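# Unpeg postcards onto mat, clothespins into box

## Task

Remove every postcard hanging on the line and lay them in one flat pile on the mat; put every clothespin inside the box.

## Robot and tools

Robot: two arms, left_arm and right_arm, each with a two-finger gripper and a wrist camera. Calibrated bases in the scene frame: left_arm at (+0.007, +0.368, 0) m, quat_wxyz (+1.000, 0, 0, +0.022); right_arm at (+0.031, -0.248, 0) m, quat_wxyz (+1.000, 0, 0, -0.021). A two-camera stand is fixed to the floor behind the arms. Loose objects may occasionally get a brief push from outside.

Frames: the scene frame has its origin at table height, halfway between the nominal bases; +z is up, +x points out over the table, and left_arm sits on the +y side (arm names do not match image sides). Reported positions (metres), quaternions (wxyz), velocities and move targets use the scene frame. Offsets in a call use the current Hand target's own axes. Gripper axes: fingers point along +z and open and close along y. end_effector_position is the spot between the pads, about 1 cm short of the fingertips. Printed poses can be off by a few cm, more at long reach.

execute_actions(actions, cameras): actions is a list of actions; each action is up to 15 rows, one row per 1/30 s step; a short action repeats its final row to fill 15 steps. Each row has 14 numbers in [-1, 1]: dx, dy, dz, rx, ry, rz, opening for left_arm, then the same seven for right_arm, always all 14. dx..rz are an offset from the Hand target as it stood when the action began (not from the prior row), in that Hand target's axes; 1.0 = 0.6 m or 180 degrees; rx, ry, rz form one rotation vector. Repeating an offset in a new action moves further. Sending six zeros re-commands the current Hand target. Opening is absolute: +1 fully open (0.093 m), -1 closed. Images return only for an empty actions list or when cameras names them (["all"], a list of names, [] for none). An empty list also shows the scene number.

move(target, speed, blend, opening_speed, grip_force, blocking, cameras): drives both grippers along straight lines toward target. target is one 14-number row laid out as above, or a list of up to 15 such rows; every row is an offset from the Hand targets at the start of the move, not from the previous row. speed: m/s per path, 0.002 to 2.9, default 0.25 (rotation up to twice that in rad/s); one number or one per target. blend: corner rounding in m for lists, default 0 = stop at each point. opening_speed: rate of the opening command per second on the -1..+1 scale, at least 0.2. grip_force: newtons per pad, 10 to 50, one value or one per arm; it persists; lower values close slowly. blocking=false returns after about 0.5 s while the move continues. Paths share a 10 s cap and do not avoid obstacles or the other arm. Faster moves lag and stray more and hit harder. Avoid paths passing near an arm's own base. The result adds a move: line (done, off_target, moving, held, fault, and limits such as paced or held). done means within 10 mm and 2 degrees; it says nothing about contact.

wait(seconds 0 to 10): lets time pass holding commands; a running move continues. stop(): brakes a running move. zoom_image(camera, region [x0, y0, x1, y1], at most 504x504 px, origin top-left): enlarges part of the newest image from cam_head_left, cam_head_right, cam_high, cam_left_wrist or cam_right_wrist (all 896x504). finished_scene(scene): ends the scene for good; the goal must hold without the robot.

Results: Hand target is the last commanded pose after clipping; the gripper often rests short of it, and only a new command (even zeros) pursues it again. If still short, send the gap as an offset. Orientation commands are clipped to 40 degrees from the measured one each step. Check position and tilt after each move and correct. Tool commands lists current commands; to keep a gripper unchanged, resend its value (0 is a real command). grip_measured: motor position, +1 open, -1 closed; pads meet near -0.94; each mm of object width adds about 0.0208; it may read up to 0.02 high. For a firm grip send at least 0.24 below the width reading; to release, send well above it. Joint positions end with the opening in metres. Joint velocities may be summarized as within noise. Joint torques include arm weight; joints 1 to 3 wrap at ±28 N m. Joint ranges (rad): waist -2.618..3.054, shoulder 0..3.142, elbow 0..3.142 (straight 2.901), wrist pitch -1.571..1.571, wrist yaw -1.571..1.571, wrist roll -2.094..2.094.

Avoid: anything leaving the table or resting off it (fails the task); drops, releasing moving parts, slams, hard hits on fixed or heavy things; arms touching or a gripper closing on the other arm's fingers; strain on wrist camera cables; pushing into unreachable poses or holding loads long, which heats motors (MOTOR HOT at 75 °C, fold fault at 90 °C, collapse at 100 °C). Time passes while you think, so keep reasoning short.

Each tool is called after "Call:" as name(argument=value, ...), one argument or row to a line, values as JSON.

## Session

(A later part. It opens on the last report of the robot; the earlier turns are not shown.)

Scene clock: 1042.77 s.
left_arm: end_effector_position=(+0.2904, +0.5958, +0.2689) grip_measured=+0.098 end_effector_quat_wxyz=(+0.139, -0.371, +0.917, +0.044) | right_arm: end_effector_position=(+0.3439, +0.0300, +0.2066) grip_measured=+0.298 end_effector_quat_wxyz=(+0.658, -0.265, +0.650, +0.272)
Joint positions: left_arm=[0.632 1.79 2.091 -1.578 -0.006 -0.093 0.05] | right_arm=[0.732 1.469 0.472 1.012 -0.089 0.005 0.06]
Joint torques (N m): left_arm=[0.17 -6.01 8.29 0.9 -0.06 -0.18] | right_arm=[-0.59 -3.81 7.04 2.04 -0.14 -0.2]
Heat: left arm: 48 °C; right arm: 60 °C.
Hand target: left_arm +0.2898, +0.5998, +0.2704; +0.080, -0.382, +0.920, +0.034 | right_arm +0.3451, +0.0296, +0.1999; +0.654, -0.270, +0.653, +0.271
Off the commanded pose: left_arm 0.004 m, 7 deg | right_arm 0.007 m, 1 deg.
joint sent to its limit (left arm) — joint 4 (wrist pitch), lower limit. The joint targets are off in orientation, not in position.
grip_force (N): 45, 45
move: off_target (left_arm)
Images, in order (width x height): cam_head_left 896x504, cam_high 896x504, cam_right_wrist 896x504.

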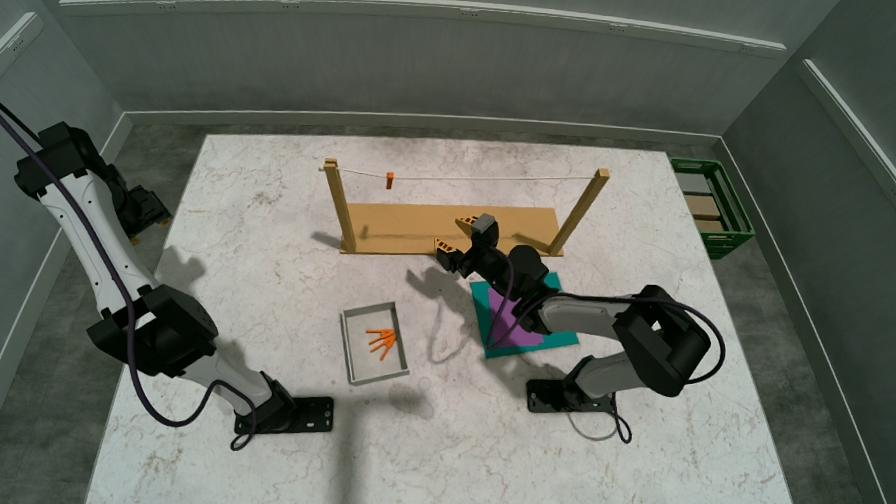

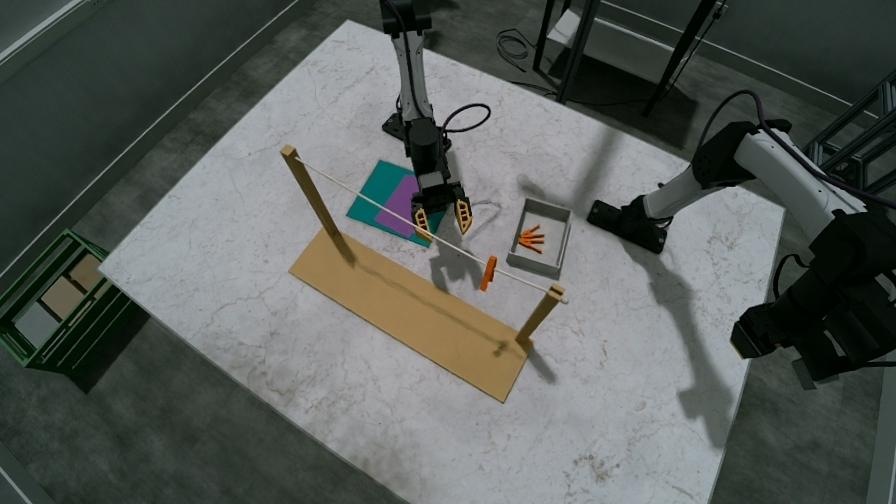

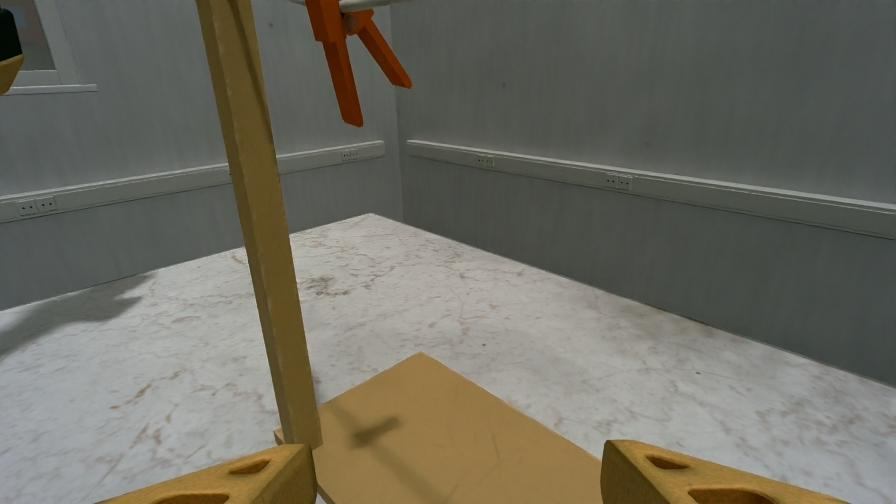

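Call:
zoom_image(
  camera="cam_right_wrist",
  region=[260, 0, 460, 140],
)

Call:
zoom_image(
  camera="cam_high",
  region=[430, 220, 600, 340],
)

Call:
zoom_image(
  camera="cam_head_left",
  region=[310, 140, 470, 240],
)

Scaled by 2.520 from the camera's 896x504 image, which has a finer 1280x720 frame.

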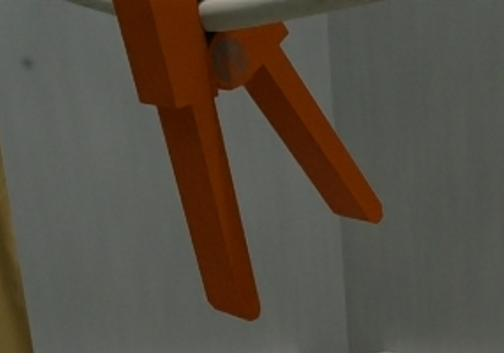

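Scaled by 2.965 from the camera's 896x504 image, which has a finer 1280x720 frame.

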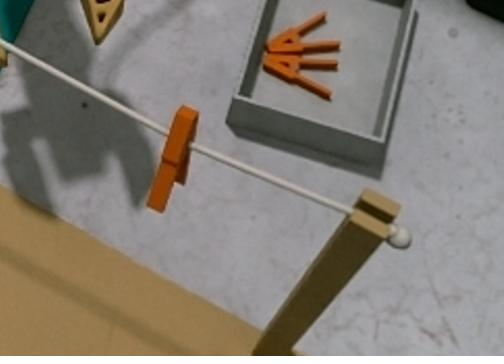

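Scaled by 3.150 from the camera's 896x504 image, which has a finer 1280x720 frame.

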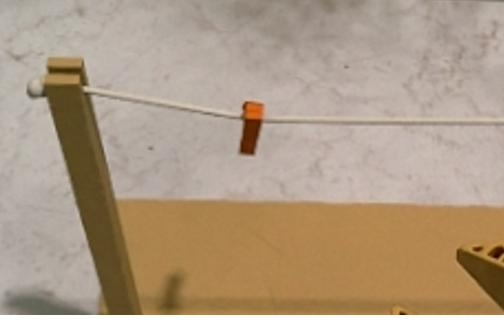

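Call:
move(
  target=[0,0,0,0,0,0,0.1,-0.025,0.0295,0.159,-0.094,-0.1061,-0.0937,0.3],
  speed=0.15,
  cameras=["cam_head_left","cam_right_wrist"],
)

Scene clock: 1065.67 s.
left_arm: end_effector_position=(+0.2904, +0.5958, +0.2689) grip_measured=+0.098 end_effector_quat_wxyz=(+0.139, -0.371, +0.917, +0.044) | right_arm: end_effector_position=(+0.3973, +0.1092, +0.2128) grip_measured=+0.298 end_effector_quat_wxyz=(+0.729, -0.403, +0.459, +0.309)
Joint positions: left_arm=[0.632 1.79 2.091 -1.578 -0.006 -0.093 0.05] | right_arm=[0.66 2.039 0.88 1.451 -0.486 -0.18 0.06]
Joint torques (N m): left_arm=[0.16 -6.02 8.28 0.91 -0.06 -0.19] | right_arm=[-0.5 -7.54 8.14 2.02 -0.11 -0.25]
Heat: left arm: 49 °C; right arm: 59 °C.
Hand target: left_arm +0.2898, +0.5998, +0.2704; +0.080, -0.382, +0.920, +0.034 | right_arm +0.4001, +0.1095, +0.2150; +0.738, -0.406, +0.444, +0.306
Off the commanded pose: left_arm 0.004 m, 7 deg | right_arm 0.004 m, 2 deg.
joint sent to its limit (left arm) — joint 4 (wrist pitch), lower limit. The joint targets are off in orientation, not in position.
grip_force (N): 45, 45
move: off_target (left_arm)
Images, in order (width x height): cam_head_left 896x504, cam_right_wrist 896x504.

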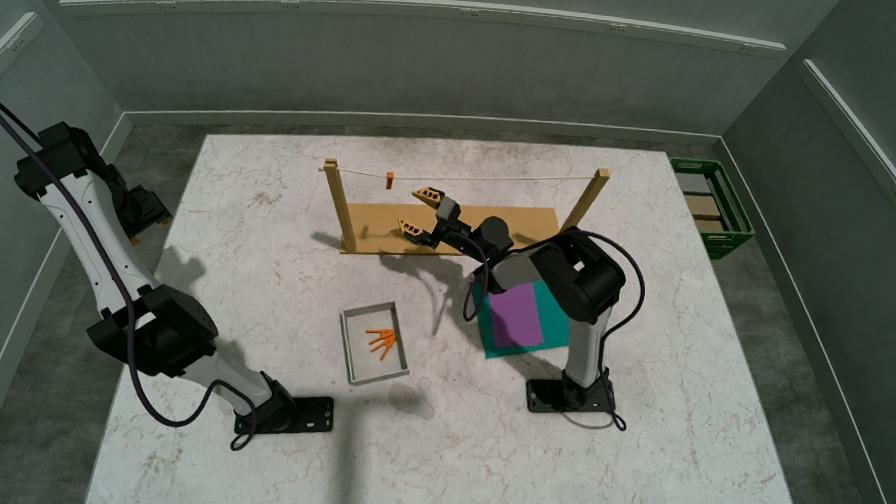

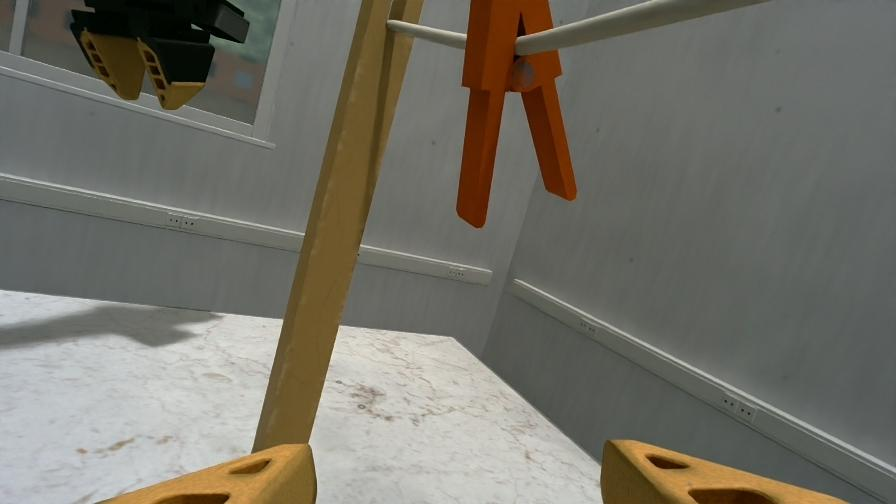

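Call:
move(
  target=[0,0,0,0,0,0,0.1,0.025,-0.031,0.0725,0,0,0,0.35],
  speed=0.08,
  cameras=["cam_right_wrist"],
)

Scene clock: 1073.43 s.
left_arm: end_effector_position=(+0.2904, +0.5958, +0.2689) grip_measured=+0.098 end_effector_quat_wxyz=(+0.139, -0.371, +0.917, +0.044) | right_arm: end_effector_position=(+0.4343, +0.1356, +0.2288) grip_measured=+0.348 end_effector_quat_wxyz=(+0.744, -0.399, +0.439, +0.307)
Joint positions: left_arm=[0.632 1.79 2.091 -1.578 -0.006 -0.093 0.05] | right_arm=[0.66 2.15 1.114 1.377 -0.487 -0.181 0.062]
Joint torques (N m): left_arm=[0.18 -6.01 8.29 0.9 -0.07 -0.18] | right_arm=[-0.1 -8.7 8.92 1.53 -0.02 -0.25]
Heat: left arm: 49 °C; right arm: 60 °C.
Hand target: left_arm +0.2898, +0.5998, +0.2704; +0.080, -0.382, +0.920, +0.034 | right_arm +0.4391, +0.1398, +0.2196; +0.738, -0.406, +0.444, +0.306
Off the commanded pose: left_arm 0.004 m, 7 deg | right_arm 0.011 m, 1 deg.
joint sent to its limit (left arm) — joint 4 (wrist pitch), lower limit. The joint targets are off in orientation, not in position.
grip_force (N): 45, 45
move: off_target (left_arm, right_arm)
Images, in order (width x height): cam_right_wrist 896x504.

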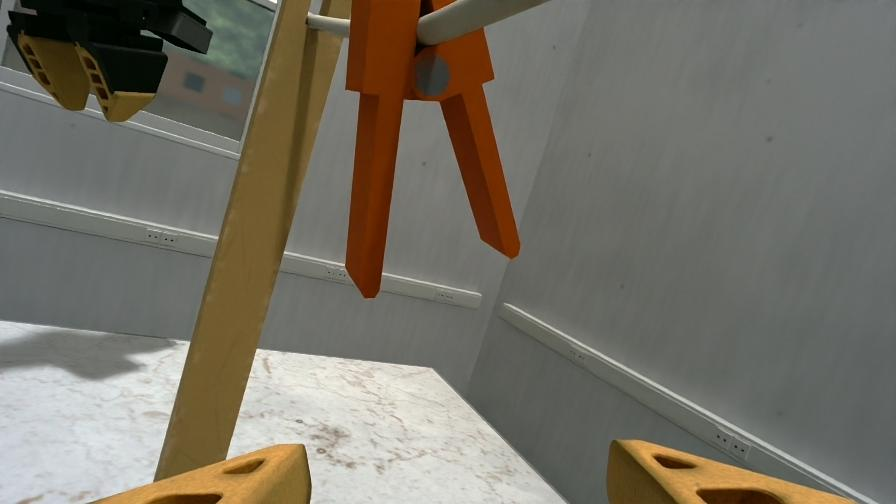

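Call:
move(
  target=[0,0,0,0,0,0,0.1,-0.032,0.0108,0.0192,0,0,0,0.35],
  speed=0.08,
  cameras=["cam_right_wrist"],
)

Scene clock: 1078.20 s.
left_arm: end_effector_position=(+0.2904, +0.5958, +0.2689) grip_measured=+0.098 end_effector_quat_wxyz=(+0.139, -0.371, +0.917, +0.044) | right_arm: end_effector_position=(+0.4312, +0.1484, +0.2196) grip_measured=+0.348 end_effector_quat_wxyz=(+0.728, -0.406, +0.457, +0.309)
Joint positions: left_arm=[0.632 1.79 2.091 -1.578 -0.006 -0.093 0.05] | right_arm=[0.687 2.15 1.125 1.311 -0.468 -0.193 0.062]
Joint torques (N m): left_arm=[0.16 -6.01 8.34 0.91 -0.07 -0.19] | right_arm=[0.44 -13.37 9.01 1.6 0.08 -0.25]
Heat: left arm: 49 °C; right arm: 61 °C.
Hand target: left_arm +0.2898, +0.5998, +0.2704; +0.080, -0.382, +0.920, +0.034 | right_arm +0.4305, +0.1511, +0.2379; +0.738, -0.406, +0.444, +0.306
Off the commanded pose: left_arm 0.004 m, 7 deg | right_arm 0.019 m, 2 deg.
joint sent to its limit (left arm) — joint 4 (wrist pitch), lower limit. The joint targets are off in orientation, not in position.
grip_force (N): 45, 45
move: off_target (left_arm, right_arm)
Images, in order (width x height): cam_right_wrist 896x504.

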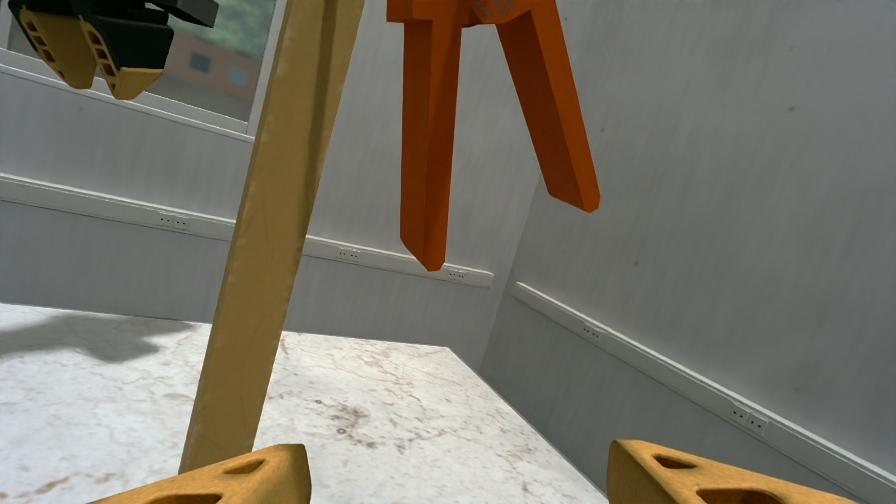

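Call:
move(
  target=[0,0,0,0,0,0,0.1,-0.062,-0.0105,0.0085,0,0,0,0.35],
  speed=0.06,
  cameras=["cam_right_wrist"],
)

Scene clock: 1084.97 s.
left_arm: end_effector_position=(+0.2904, +0.5958, +0.2689) grip_measured=+0.098 end_effector_quat_wxyz=(+0.139, -0.371, +0.917, +0.044) | right_arm: end_effector_position=(+0.4255, +0.1470, +0.2509) grip_measured=+0.348 end_effector_quat_wxyz=(+0.726, -0.407, +0.461, +0.309)
Joint positions: left_arm=[0.632 1.79 2.091 -1.578 -0.006 -0.093 0.05] | right_arm=[0.693 2.045 1.125 1.195 -0.459 -0.196 0.062]
Joint torques (N m): left_arm=[0.2 -6.02 8.25 0.9 -0.06 -0.18] | right_arm=[0.62 -13.7 9.7 1.58 0.08 -0.23]
Heat: left arm: 49 °C; right arm: 63 °C.
Hand target: left_arm +0.2898, +0.5998, +0.2704; +0.080, -0.382, +0.920, +0.034 | right_arm +0.4221, +0.1492, +0.2748; +0.738, -0.406, +0.444, +0.306
Off the commanded pose: left_arm 0.004 m, 7 deg | right_arm 0.024 m, 2 deg.
joint sent to its limit (left arm) — joint 4 (wrist pitch), lower limit. The joint targets are off in orientation, not in position.
grip_force (N): 45, 45
move: off_target (left_arm, right_arm)
Images, in order (width x height): cam_right_wrist 896x504.

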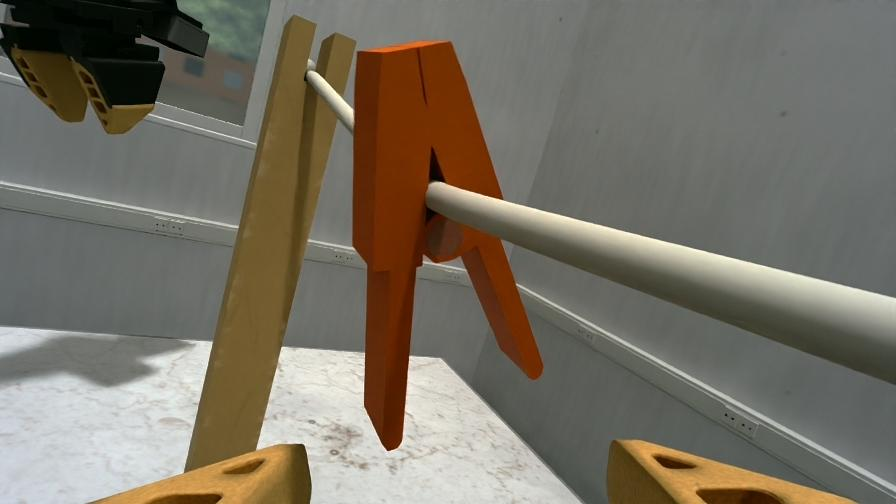

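Call:
move(
  target=[0,0,0,0,0,0,0.1,-0.0473,0.0017,0.0163,0,0,0,0.35],
  speed=0.06,
  cameras=["cam_right_wrist","cam_high"],
)

Scene clock: 1097.07 s.
left_arm: end_effector_position=(+0.2904, +0.5958, +0.2689) grip_measured=+0.098 end_effector_quat_wxyz=(+0.139, -0.371, +0.917, +0.044) | right_arm: end_effector_position=(+0.4173, +0.1551, +0.2810) grip_measured=+0.348 end_effector_quat_wxyz=(+0.727, -0.407, +0.459, +0.309)
Joint positions: left_arm=[0.632 1.79 2.091 -1.578 -0.006 -0.093 0.05] | right_arm=[0.721 1.975 1.161 1.091 -0.434 -0.205 0.062]
Joint torques (N m): left_arm=[0.16 -6.01 8.29 0.9 -0.06 -0.18] | right_arm=[0.46 -13.29 9.87 1.59 0.08 -0.24]
Heat: left arm: 48 °C; right arm: 65 °C.
Hand target: left_arm +0.2898, +0.5998, +0.2704; +0.080, -0.382, +0.920, +0.034 | right_arm +0.4133, +0.1556, +0.3029; +0.738, -0.406, +0.444, +0.306
Off the commanded pose: left_arm 0.004 m, 7 deg | right_arm 0.022 m, 2 deg.
joint sent to its limit (left arm) — joint 4 (wrist pitch), lower limit. The joint targets are off in orientation, not in position.
grip_force (N): 45, 45
move: off_target (left_arm, right_arm)
Images, in order (width x height): cam_high 896x504, cam_right_wrist 896x504.

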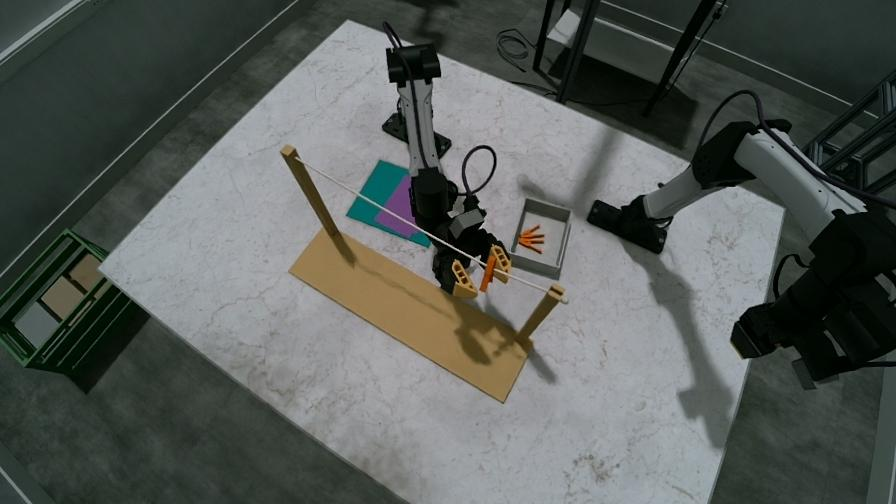

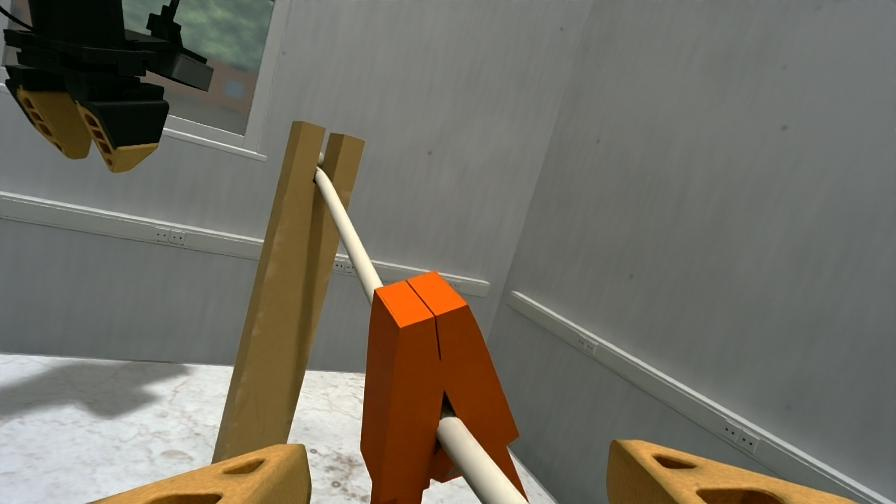

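Call:
move(
  target=[0,0,0,0,0,0,0.1,0.0347,0,-0.0119,0,0,0,0.35],
  speed=0.06,
  cameras=["cam_right_wrist"],
)

Scene clock: 1103.47 s.
left_arm: end_effector_position=(+0.2904, +0.5958, +0.2689) grip_measured=+0.098 end_effector_quat_wxyz=(+0.139, -0.371, +0.917, +0.044) | right_arm: end_effector_position=(+0.4170, +0.1508, +0.2918) grip_measured=+0.348 end_effector_quat_wxyz=(+0.743, -0.400, +0.441, +0.306)
Joint positions: left_arm=[0.632 1.79 2.091 -1.578 -0.006 -0.093 0.05] | right_arm=[0.715 1.975 1.161 1.141 -0.434 -0.205 0.062]
Joint torques (N m): left_arm=[0.16 -6 8.29 0.89 -0.06 -0.17] | right_arm=[-0.39 -8.85 7.66 1.73 -0.07 -0.18]
Heat: left arm: 48 °C; right arm: 65 °C.
Hand target: left_arm +0.2898, +0.5998, +0.2704; +0.080, -0.382, +0.920, +0.034 | right_arm +0.4192, +0.1512, +0.2822; +0.738, -0.406, +0.444, +0.306
Off the commanded pose: left_arm 0.004 m, 7 deg | right_arm 0.010 m, 1 deg.
joint sent to its limit (left arm) — joint 4 (wrist pitch), lower limit. The joint targets are off in orientation, not in position.
grip_force (N): 45, 45
move: off_target (left_arm)
Images, in order (width x height): cam_right_wrist 896x504.

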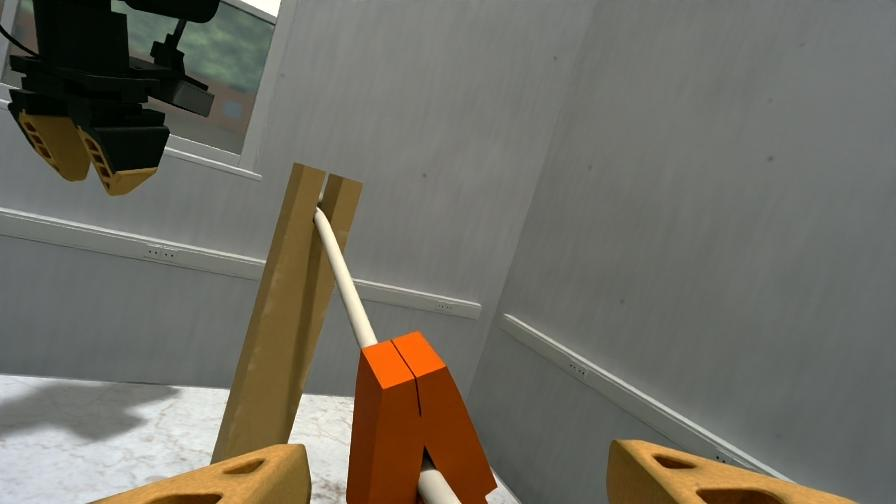

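Call:
move(
  target=[0,0,0,0,0,0,0.1,0.0236,0,-0.0081,0,0,0,0.35],
  speed=0.06,
  cameras=["cam_right_wrist"],
)

Scene clock: 1106.23 s.
left_arm: end_effector_position=(+0.2904, +0.5958, +0.2689) grip_measured=+0.098 end_effector_quat_wxyz=(+0.139, -0.371, +0.917, +0.044) | right_arm: end_effector_position=(+0.4207, +0.1480, +0.2831) grip_measured=+0.348 end_effector_quat_wxyz=(+0.747, -0.400, +0.436, +0.304)
Joint positions: left_arm=[0.632 1.79 2.091 -1.578 -0.006 -0.093 0.05] | right_arm=[0.704 2.006 1.153 1.191 -0.444 -0.205 0.062]
Joint torques (N m): left_arm=[0.16 -6.01 8.29 0.9 -0.06 -0.19] | right_arm=[-0.49 -8.5 6.9 1.75 -0.07 -0.15]
Heat: left arm: 48 °C; right arm: 64 °C.
Hand target: left_arm +0.2898, +0.5998, +0.2704; +0.080, -0.382, +0.920, +0.034 | right_arm +0.4232, +0.1482, +0.2681; +0.738, -0.406, +0.444, +0.306
Off the commanded pose: left_arm 0.004 m, 7 deg | right_arm 0.015 m, 2 deg.
joint sent to its limit (left arm) — joint 4 (wrist pitch), lower limit. The joint targets are off in orientation, not in position.
grip_force (N): 45, 45
move: off_target (left_arm, right_arm)
Images, in order (width x height): cam_right_wrist 896x504.

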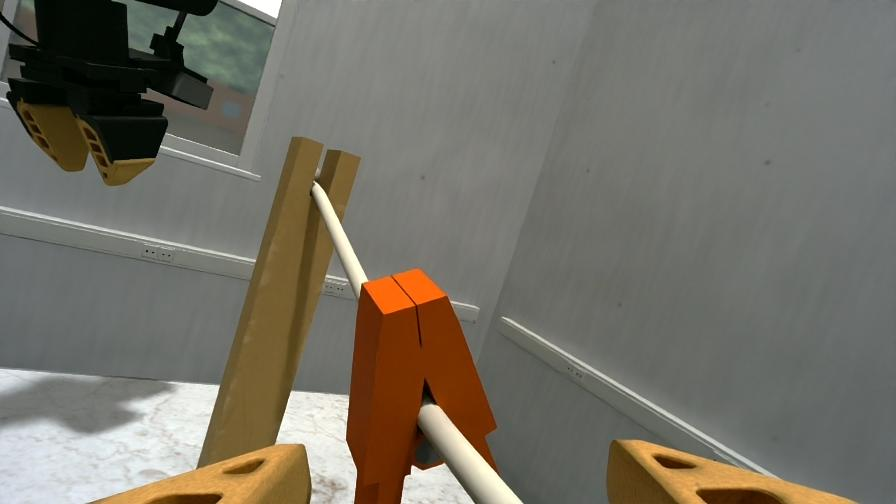

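Call:
move(
  target=[0,0,0,0,0,0,0.1,0.0142,0.011,-0.0049,0,0,0,0.35],
  speed=0.06,
  cameras=["cam_right_wrist"],
)

Scene clock: 1109.53 s.
left_arm: end_effector_position=(+0.2904, +0.5958, +0.2689) grip_measured=+0.098 end_effector_quat_wxyz=(+0.139, -0.371, +0.917, +0.044) | right_arm: end_effector_position=(+0.4198, +0.1473, +0.2724) grip_measured=+0.348 end_effector_quat_wxyz=(+0.746, -0.400, +0.437, +0.304)
Joint positions: left_arm=[0.632 1.79 2.091 -1.578 -0.006 -0.093 0.05] | right_arm=[0.704 2.025 1.133 1.23 -0.444 -0.205 0.062]
Joint torques (N m): left_arm=[0.16 -6.02 8.31 0.9 -0.07 -0.18] | right_arm=[0.08 -8.51 6.69 1.76 -0.02 -0.17]
Heat: left arm: 48 °C; right arm: 64 °C.
Hand target: left_arm +0.2898, +0.5998, +0.2704; +0.080, -0.382, +0.920, +0.034 | right_arm +0.4202, +0.1496, +0.2574; +0.738, -0.406, +0.444, +0.306
Off the commanded pose: left_arm 0.004 m, 7 deg | right_arm 0.015 m, 1 deg.
joint sent to its limit (left arm) — joint 4 (wrist pitch), lower limit. The joint targets are off in orientation, not in position.
grip_force (N): 45, 45
move: off_target (left_arm, right_arm)
Images, in order (width x height): cam_right_wrist 896x504.

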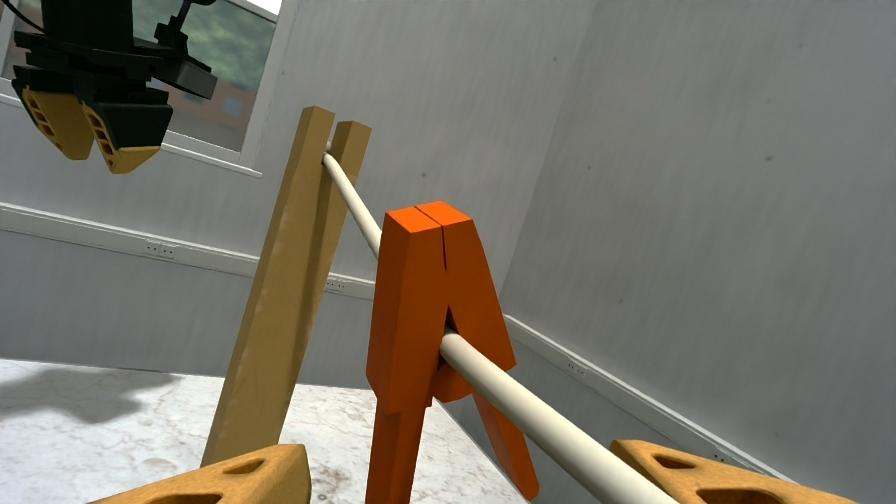

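Call:
move(
  target=[0,0,0,0,0,0,0.1,0,0,0,0,0,0,-0.3],
  opening_speed=0.4,
  cameras=["cam_right_wrist"],
)

Scene clock: 1115.07 s.
left_arm: end_effector_position=(+0.2904, +0.5958, +0.2689) grip_measured=+0.098 end_effector_quat_wxyz=(+0.139, -0.371, +0.917, +0.044) | right_arm: end_effector_position=(+0.4198, +0.1473, +0.2726) grip_measured=-0.297 end_effector_quat_wxyz=(+0.747, -0.400, +0.436, +0.304)
Joint positions: left_arm=[0.632 1.79 2.091 -1.578 -0.006 -0.093 0.05] | right_arm=[0.704 2.025 1.133 1.231 -0.444 -0.205 0.031]
Joint torques (N m): left_arm=[0.17 -6.01 8.28 0.9 -0.07 -0.18] | right_arm=[0.1 -8.47 6.69 1.78 -0.02 -0.18]
Heat: left arm: 48 °C; right arm: 63 °C.
Hand target: left_arm +0.2898, +0.5998, +0.2704; +0.080, -0.382, +0.920, +0.034 | right_arm +0.4202, +0.1496, +0.2574; +0.738, -0.406, +0.444, +0.306
Off the commanded pose: left_arm 0.004 m, 7 deg | right_arm 0.015 m, 1 deg.
joint sent to its limit (left arm) — joint 4 (wrist pitch), lower limit. The joint targets are off in orientation, not in position.
grip_force (N): 45, 45
move: off_target (left_arm, right_arm)
Images, in order (width x height): cam_right_wrist 896x504.

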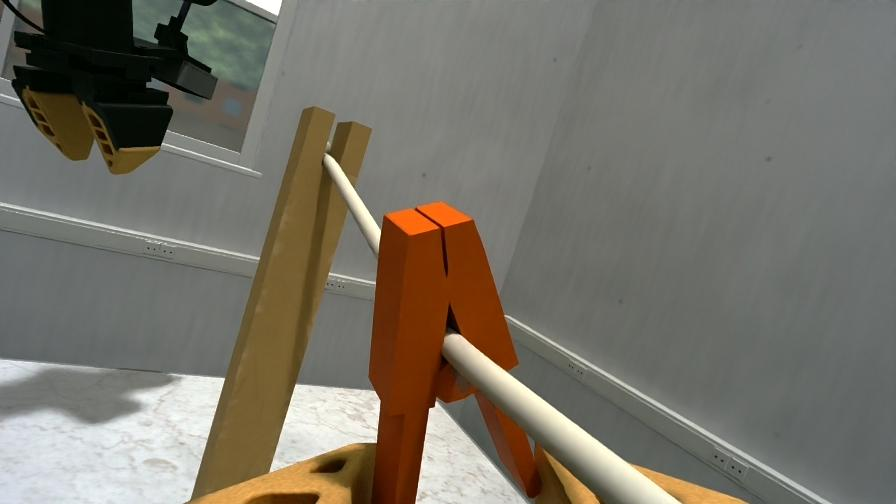

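Call:
move(
  target=[0,0,0,0,0,0,0.1,0,0,0,0,0,0,-0.6],
  opening_speed=0.3,
  cameras=["cam_right_wrist"],
)

Scene clock: 1118.17 s.
left_arm: end_effector_position=(+0.2904, +0.5958, +0.2689) grip_measured=+0.098 end_effector_quat_wxyz=(+0.139, -0.371, +0.917, +0.044) | right_arm: end_effector_position=(+0.4198, +0.1473, +0.2726) grip_measured=-0.594 end_effector_quat_wxyz=(+0.747, -0.400, +0.436, +0.304)
Joint positions: left_arm=[0.632 1.79 2.091 -1.578 -0.006 -0.093 0.05] | right_arm=[0.704 2.025 1.133 1.231 -0.444 -0.205 0.017]
Joint torques (N m): left_arm=[0.2 -6.02 8.31 0.9 -0.07 -0.18] | right_arm=[0.06 -8.5 6.69 1.79 -0.02 -0.17]
Heat: left arm: 48 °C; right arm: 63 °C.
Hand target: left_arm +0.2898, +0.5998, +0.2704; +0.080, -0.382, +0.920, +0.034 | right_arm +0.4202, +0.1496, +0.2574; +0.738, -0.406, +0.444, +0.306
Off the commanded pose: left_arm 0.004 m, 7 deg | right_arm 0.015 m, 1 deg.
joint sent to its limit (left arm) — joint 4 (wrist pitch), lower limit. The joint targets are off in orientation, not in position.
grip_force (N): 45, 45
move: off_target (left_arm, right_arm)
Images, in order (width x height): cam_right_wrist 896x504.

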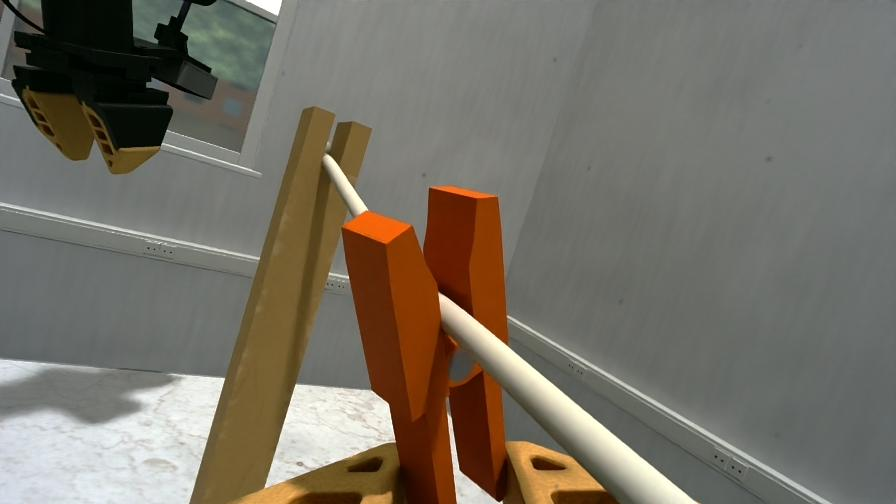

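Call:
move(
  target=[0,0,0,0,0,0,0.1,0,0,0,0,0,0,-0.76],
  opening_speed=0.3,
  cameras=["cam_right_wrist"],
)

Scene clock: 1120.43 s.
left_arm: end_effector_position=(+0.2904, +0.5958, +0.2689) grip_measured=+0.098 end_effector_quat_wxyz=(+0.139, -0.371, +0.917, +0.044) | right_arm: end_effector_position=(+0.4198, +0.1473, +0.2726) grip_measured=-0.733 end_effector_quat_wxyz=(+0.747, -0.400, +0.436, +0.304)
Joint positions: left_arm=[0.632 1.79 2.091 -1.578 -0.006 -0.093 0.05] | right_arm=[0.704 2.025 1.133 1.231 -0.444 -0.205 0.01]
Joint velocities: left_arm=[0.002 0.007 -0.002 -0.154 -0.022 -0.007 -0.001] | right_arm=[within noise]
Joint torques (N m): left_arm=[0.17 -6.02 8.31 0.91 -0.06 -0.18] | right_arm=[0.09 -8.49 6.71 1.77 -0.03 -0.17]
Heat: left arm: 48 °C; right arm: 62 °C.
Hand target: left_arm +0.2898, +0.5998, +0.2704; +0.080, -0.382, +0.920, +0.034 | right_arm +0.4202, +0.1496, +0.2574; +0.738, -0.406, +0.444, +0.306
Off the commanded pose: left_arm 0.004 m, 7 deg | right_arm 0.015 m, 1 deg.
joint sent to its limit (left arm) — joint 4 (wrist pitch), lower limit. The joint targets are off in orientation, not in position.
grip_force (N): 45, 45
move: off_target (left_arm, right_arm)
Images, in order (width x height): cam_right_wrist 896x504.

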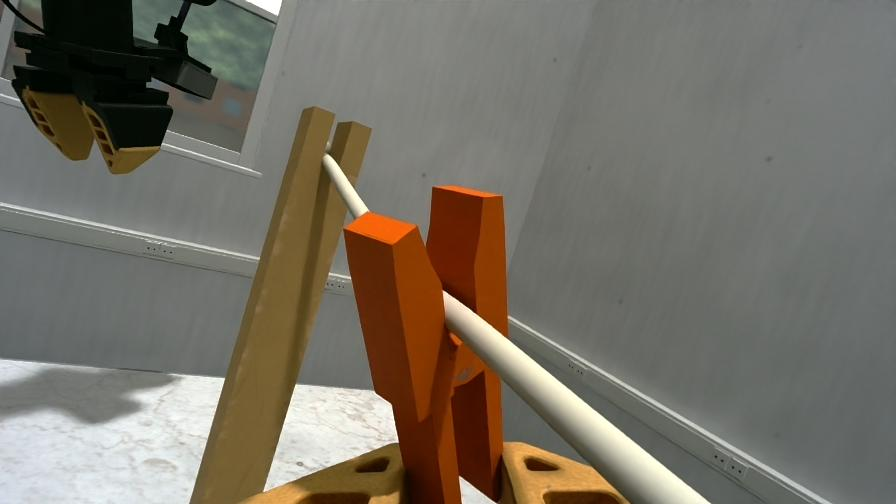

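Call:
move(
  target=[0,0,0,0,0,0,0.1,0.0867,0,-0.0298,0,0,0,-0.76],
  speed=0.06,
  cameras=["cam_right_wrist"],
)

Scene clock: 1124.30 s.
left_arm: end_effector_position=(+0.2904, +0.5958, +0.2689) grip_measured=+0.098 end_effector_quat_wxyz=(+0.139, -0.371, +0.917, +0.044) | right_arm: end_effector_position=(+0.4344, +0.1400, +0.2180) grip_measured=-0.744 end_effector_quat_wxyz=(+0.746, -0.404, +0.437, +0.299)
Joint positions: left_arm=[0.632 1.79 2.091 -1.578 -0.006 -0.093 0.05] | right_arm=[0.669 2.183 1.119 1.398 -0.477 -0.205 0.009]
Joint torques (N m): left_arm=[0.18 -6.01 8.25 0.9 -0.07 -0.18] | right_arm=[-0.44 -9.17 6.02 1.82 -0.08 -0.03]
Heat: left arm: 48 °C; right arm: 62 °C.
Hand target: left_arm +0.2898, +0.5998, +0.2704; +0.080, -0.382, +0.920, +0.034 | right_arm +0.4347, +0.1388, +0.2054; +0.738, -0.406, +0.444, +0.306
Off the commanded pose: left_arm 0.004 m, 7 deg | right_arm 0.013 m, 1 deg.
joint sent to its limit (left arm) — joint 4 (wrist pitch), lower limit. The joint targets are off in orientation, not in position.
grip_force (N): 45, 45
move: off_target (left_arm, right_arm)
Images, in order (width x height): cam_right_wrist 896x504.

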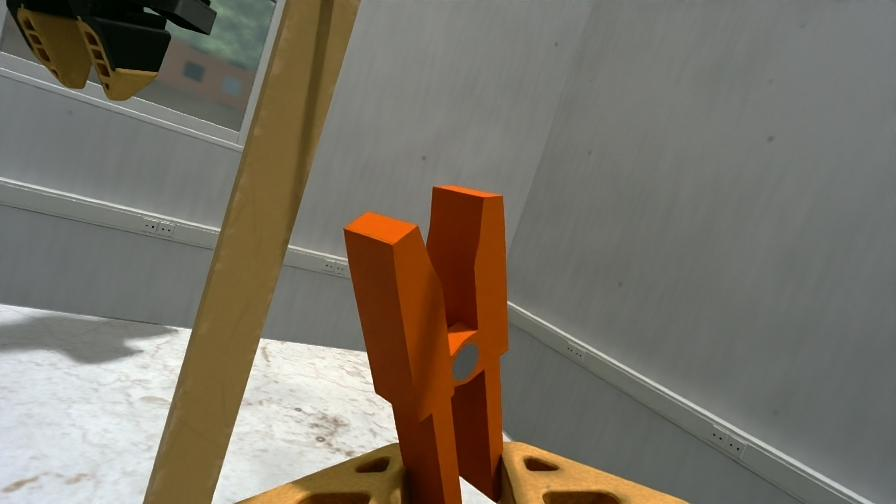

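Call:
move(
  target=[
    [0,0,0,0,0,0,0.1,-0.0288,0.0648,-0.1075,0,0,0,-0.76],
    [0,0,0,0,0,0,0.1,-0.1727,0.1025,-0.1705,-0.0431,0.0832,0.1137,-0.76],
    [0,0,0,0,0,0,0.1,-0.2813,0.278,-0.1987,-0.1927,0.2774,0.07,-0.76],
    [0,0,0,0,0,0,0.1,-0.242,0.4297,-0.1913,-0.2602,0.4763,-0.0271,-0.76],
  ],
  speed=[0.12,0.18,0.18,0.18],
  blend=[0.02,0.03,0.03,0],
  cameras=["cam_right_wrist","cam_head_left","cam_high"],
)

Scene clock: 1154.37 s.
left_arm: end_effector_position=(+0.2904, +0.5958, +0.2689) grip_measured=+0.098 end_effector_quat_wxyz=(+0.139, -0.371, +0.917, +0.044) | right_arm: end_effector_position=(+0.1177, +0.1477, +0.2221) grip_measured=-0.744 end_effector_quat_wxyz=(-0.075, +0.753, -0.649, -0.078)
Joint positions: left_arm=[0.632 1.79 2.091 -1.578 -0.006 -0.093 0.05] | right_arm=[1.367 1.982 2.164 -1.549 -0.072 -0.386 0.009]
Joint torques (N m): left_arm=[0.18 -6 8.29 0.9 -0.07 -0.19] | right_arm=[0.38 -8.02 9.18 0.51 -0.01 -0.03]
Heat: left arm: 48 °C; right arm: 61 °C.
Hand target: left_arm +0.2898, +0.5998, +0.2704; +0.080, -0.382, +0.920, +0.034 | right_arm +0.1178, +0.1502, +0.2203; -0.057, +0.752, -0.653, -0.065
Off the commanded pose: left_arm 0.004 m, 7 deg | right_arm 0.003 m, 3 deg.
joint sent to its limit (left arm) — joint 4 (wrist pitch), lower limit. The joint targets are off in orientation, not in position.
joint sent to its limit (right arm) — joint 4 (wrist pitch), lower limit. The joint targets still meet the commanded pose.
grip_force (N): 45, 45
move: off_target (left_arm, right_arm)
Images, in order (width x height): cam_head_left 896x504, cam_high 896x504, cam_right_wrist 896x504.

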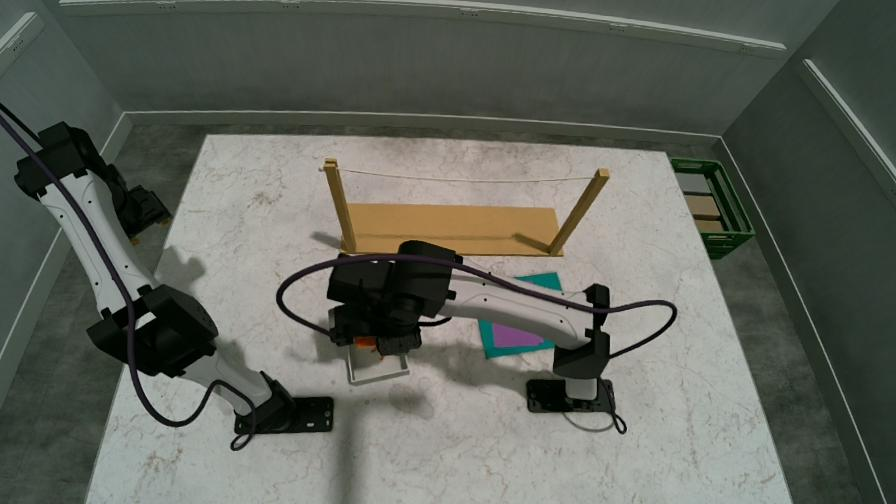

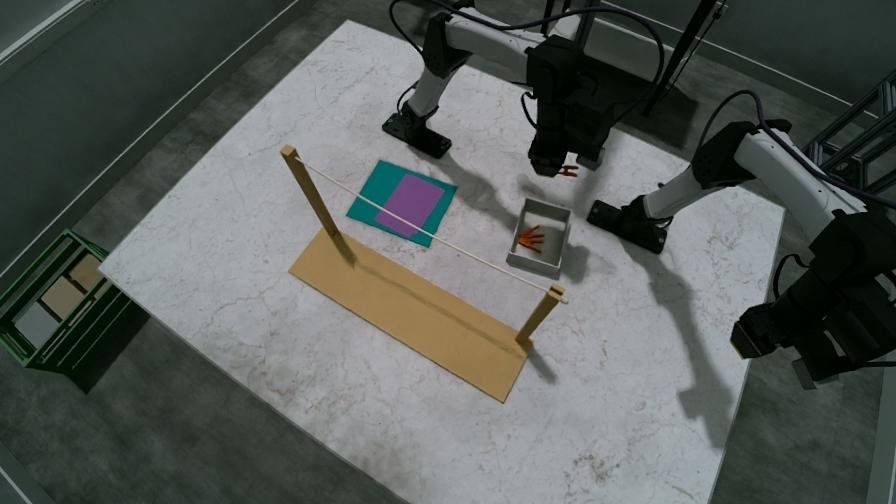

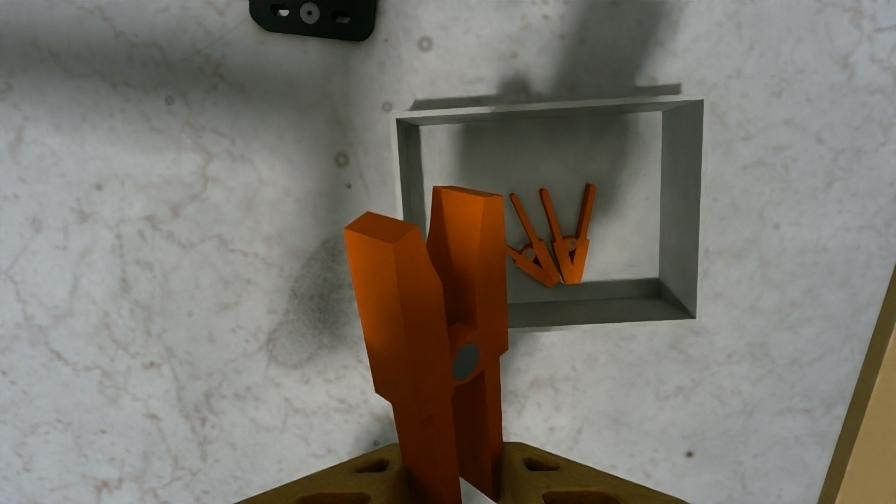

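Call:
move(
  target=[0,0,0,0,0,0,0.1,-0.02,-0.0288,0.1728,0,0,0,-0.76],
  speed=0.12,
  cameras=["cam_right_wrist","cam_high"],
)

Scene clock: 1165.73 s.
left_arm: end_effector_position=(+0.2904, +0.5958, +0.2689) grip_measured=+0.098 end_effector_quat_wxyz=(+0.139, -0.371, +0.917, +0.044) | right_arm: end_effector_position=(+0.1260, +0.1805, +0.1291) grip_measured=-0.744 end_effector_quat_wxyz=(-0.060, +0.754, -0.651, -0.070)
Joint positions: left_arm=[0.632 1.79 2.091 -1.578 -0.006 -0.093 0.05] | right_arm=[1.367 2.069 1.916 -1.248 -0.071 -0.386 0.009]
Joint torques (N m): left_arm=[0.16 -6 8.32 0.9 -0.06 -0.19] | right_arm=[-0.57 -9.39 7.28 0.74 -0.03 -0.18]
Heat: left arm: 48 °C; right arm: 63 °C.
Hand target: left_arm +0.2898, +0.5998, +0.2704; +0.080, -0.382, +0.920, +0.034 | right_arm +0.1308, +0.1820, +0.1203; -0.057, +0.752, -0.653, -0.065
Off the commanded pose: left_arm 0.004 m, 7 deg | right_arm 0.010 m, 1 deg.
joint sent to its limit (left arm) — joint 4 (wrist pitch), lower limit. The joint targets are off in orientation, not in position.
grip_force (N): 45, 45
move: off_target (left_arm)
Images, in order (width x height): cam_high 896x504, cam_right_wrist 896x504.

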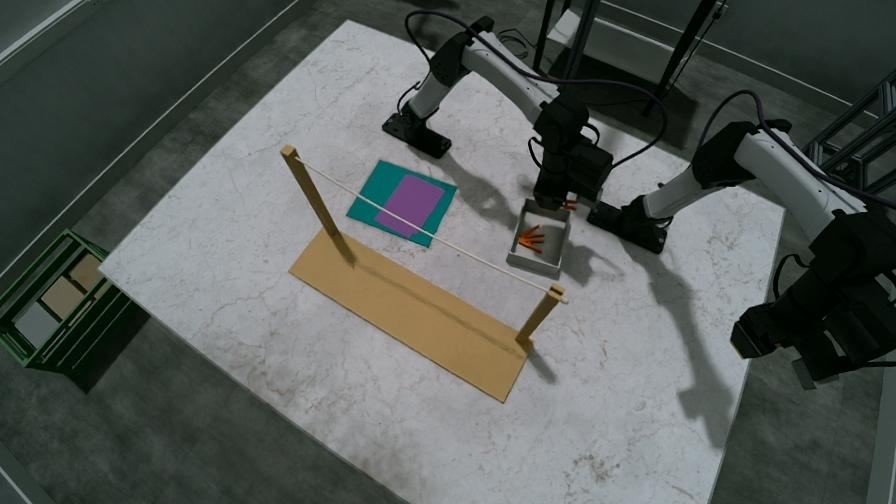

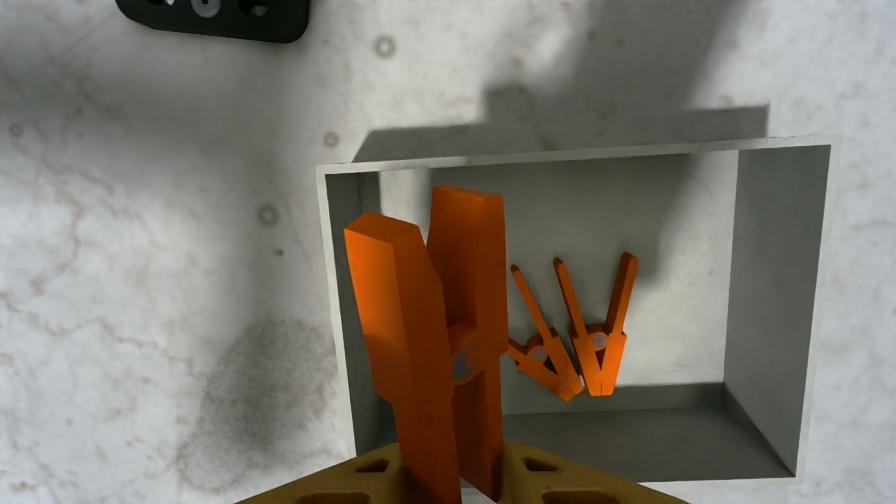

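Call:
move(
  target=[0,0,0,0,0,0,0.1,0.0275,0,0.156,0,0,0,-0.76],
  speed=0.07,
  cameras=["cam_right_wrist"],
)

Scene clock: 1174.13 s.
left_arm: end_effector_position=(+0.2904, +0.5958, +0.2689) grip_measured=+0.098 end_effector_quat_wxyz=(+0.139, -0.371, +0.917, +0.044) | right_arm: end_effector_position=(+0.1267, +0.1833, +0.0361) grip_measured=-0.744 end_effector_quat_wxyz=(-0.062, +0.754, -0.651, -0.071)
Joint positions: left_arm=[0.632 1.79 2.091 -1.578 -0.006 -0.093 0.05] | right_arm=[1.367 2.11 1.607 -0.892 -0.071 -0.386 0.009]
Joint torques (N m): left_arm=[0.16 -6.01 8.29 0.9 -0.07 -0.19] | right_arm=[-0.59 -9.24 6.86 0.73 -0.04 -0.18]
Heat: left arm: 48 °C; right arm: 62 °C.
Hand target: left_arm +0.2898, +0.5998, +0.2704; +0.080, -0.382, +0.920, +0.034 | right_arm +0.1309, +0.1819, +0.0252; -0.057, +0.752, -0.653, -0.065
Off the commanded pose: left_arm 0.004 m, 7 deg | right_arm 0.012 m, 1 deg.
joint sent to its limit (left arm) — joint 4 (wrist pitch), lower limit. The joint targets are off in orientation, not in position.
grip_force (N): 45, 45
move: off_target (left_arm, right_arm)
Images, in order (width x height): cam_right_wrist 896x504.

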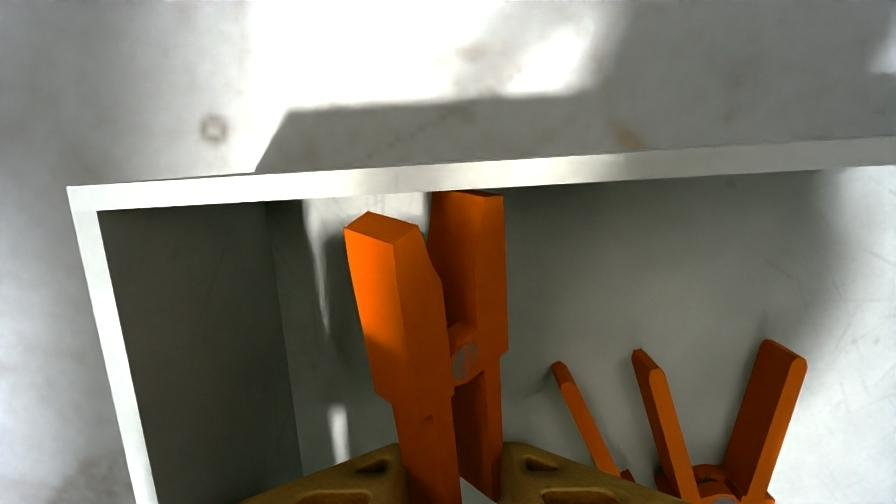

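Call:
move(
  target=[0,0,0,0,0,0,0.1,0.0202,0.0025,0.01,0,0.0667,0,-0.76],
  speed=0.06,
  cameras=["cam_right_wrist","cam_head_right"],
)

Scene clock: 1183.37 s.
left_arm: end_effector_position=(+0.2904, +0.5958, +0.2689) grip_measured=+0.098 end_effector_quat_wxyz=(+0.139, -0.371, +0.917, +0.044) | right_arm: end_effector_position=(+0.1326, +0.1698, +0.0236) grip_measured=-0.744 end_effector_quat_wxyz=(+0.004, +0.756, -0.654, +0.006)
Joint positions: left_arm=[0.632 1.79 2.091 -1.578 -0.006 -0.093 0.05] | right_arm=[1.376 2.252 1.802 -1.133 0.007 -0.382 0.009]
Joint torques (N m): left_arm=[0.2 -6.02 8.29 0.9 -0.07 -0.19] | right_arm=[0.51 -9.52 9.13 0.12 0.03 -0.05]
Heat: left arm: 48 °C; right arm: 62 °C.
Hand target: left_arm +0.2898, +0.5998, +0.2704; +0.080, -0.382, +0.920, +0.034 | right_arm +0.1311, +0.1709, +0.0172; +0.012, +0.755, -0.656, +0.014
Off the commanded pose: left_arm 0.004 m, 7 deg | right_arm 0.007 m, 1 deg.
joint sent to its limit (left arm) — joint 4 (wrist pitch), lower limit. The joint targets are off in orientation, not in position.
grip_force (N): 45, 45
move: off_target (left_arm)
Images, in order (width x height): cam_head_right 896x504, cam_right_wrist 896x504.

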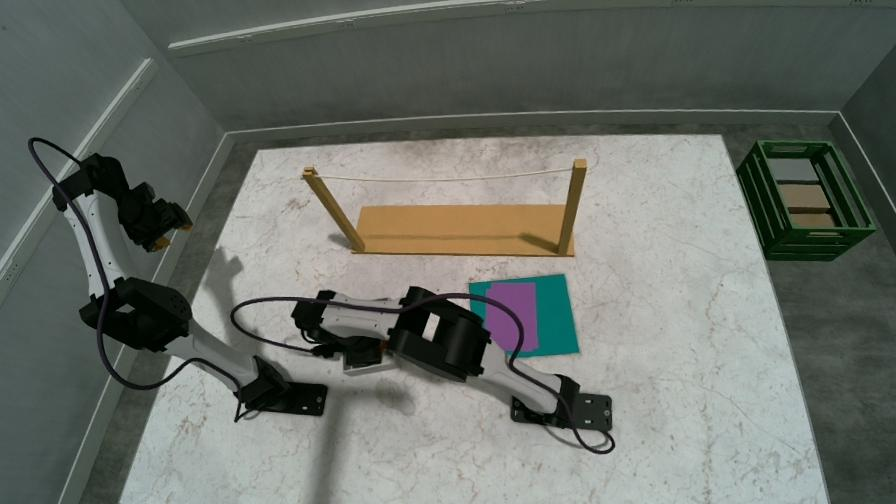

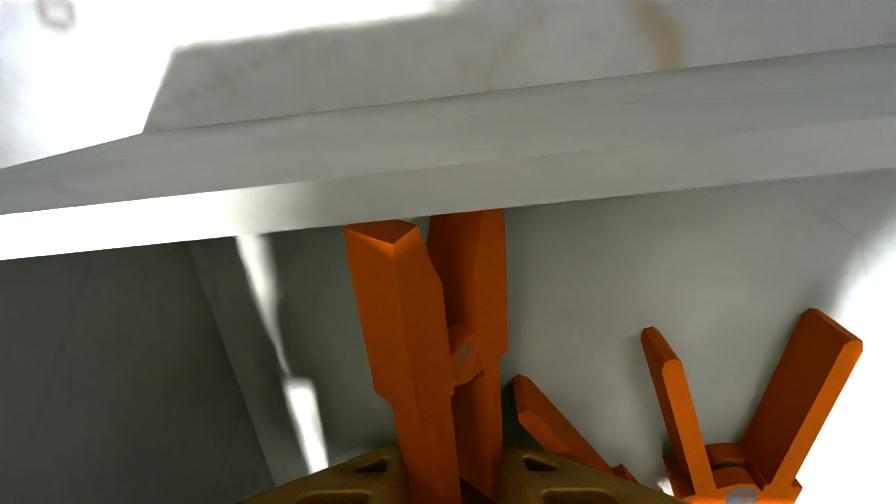

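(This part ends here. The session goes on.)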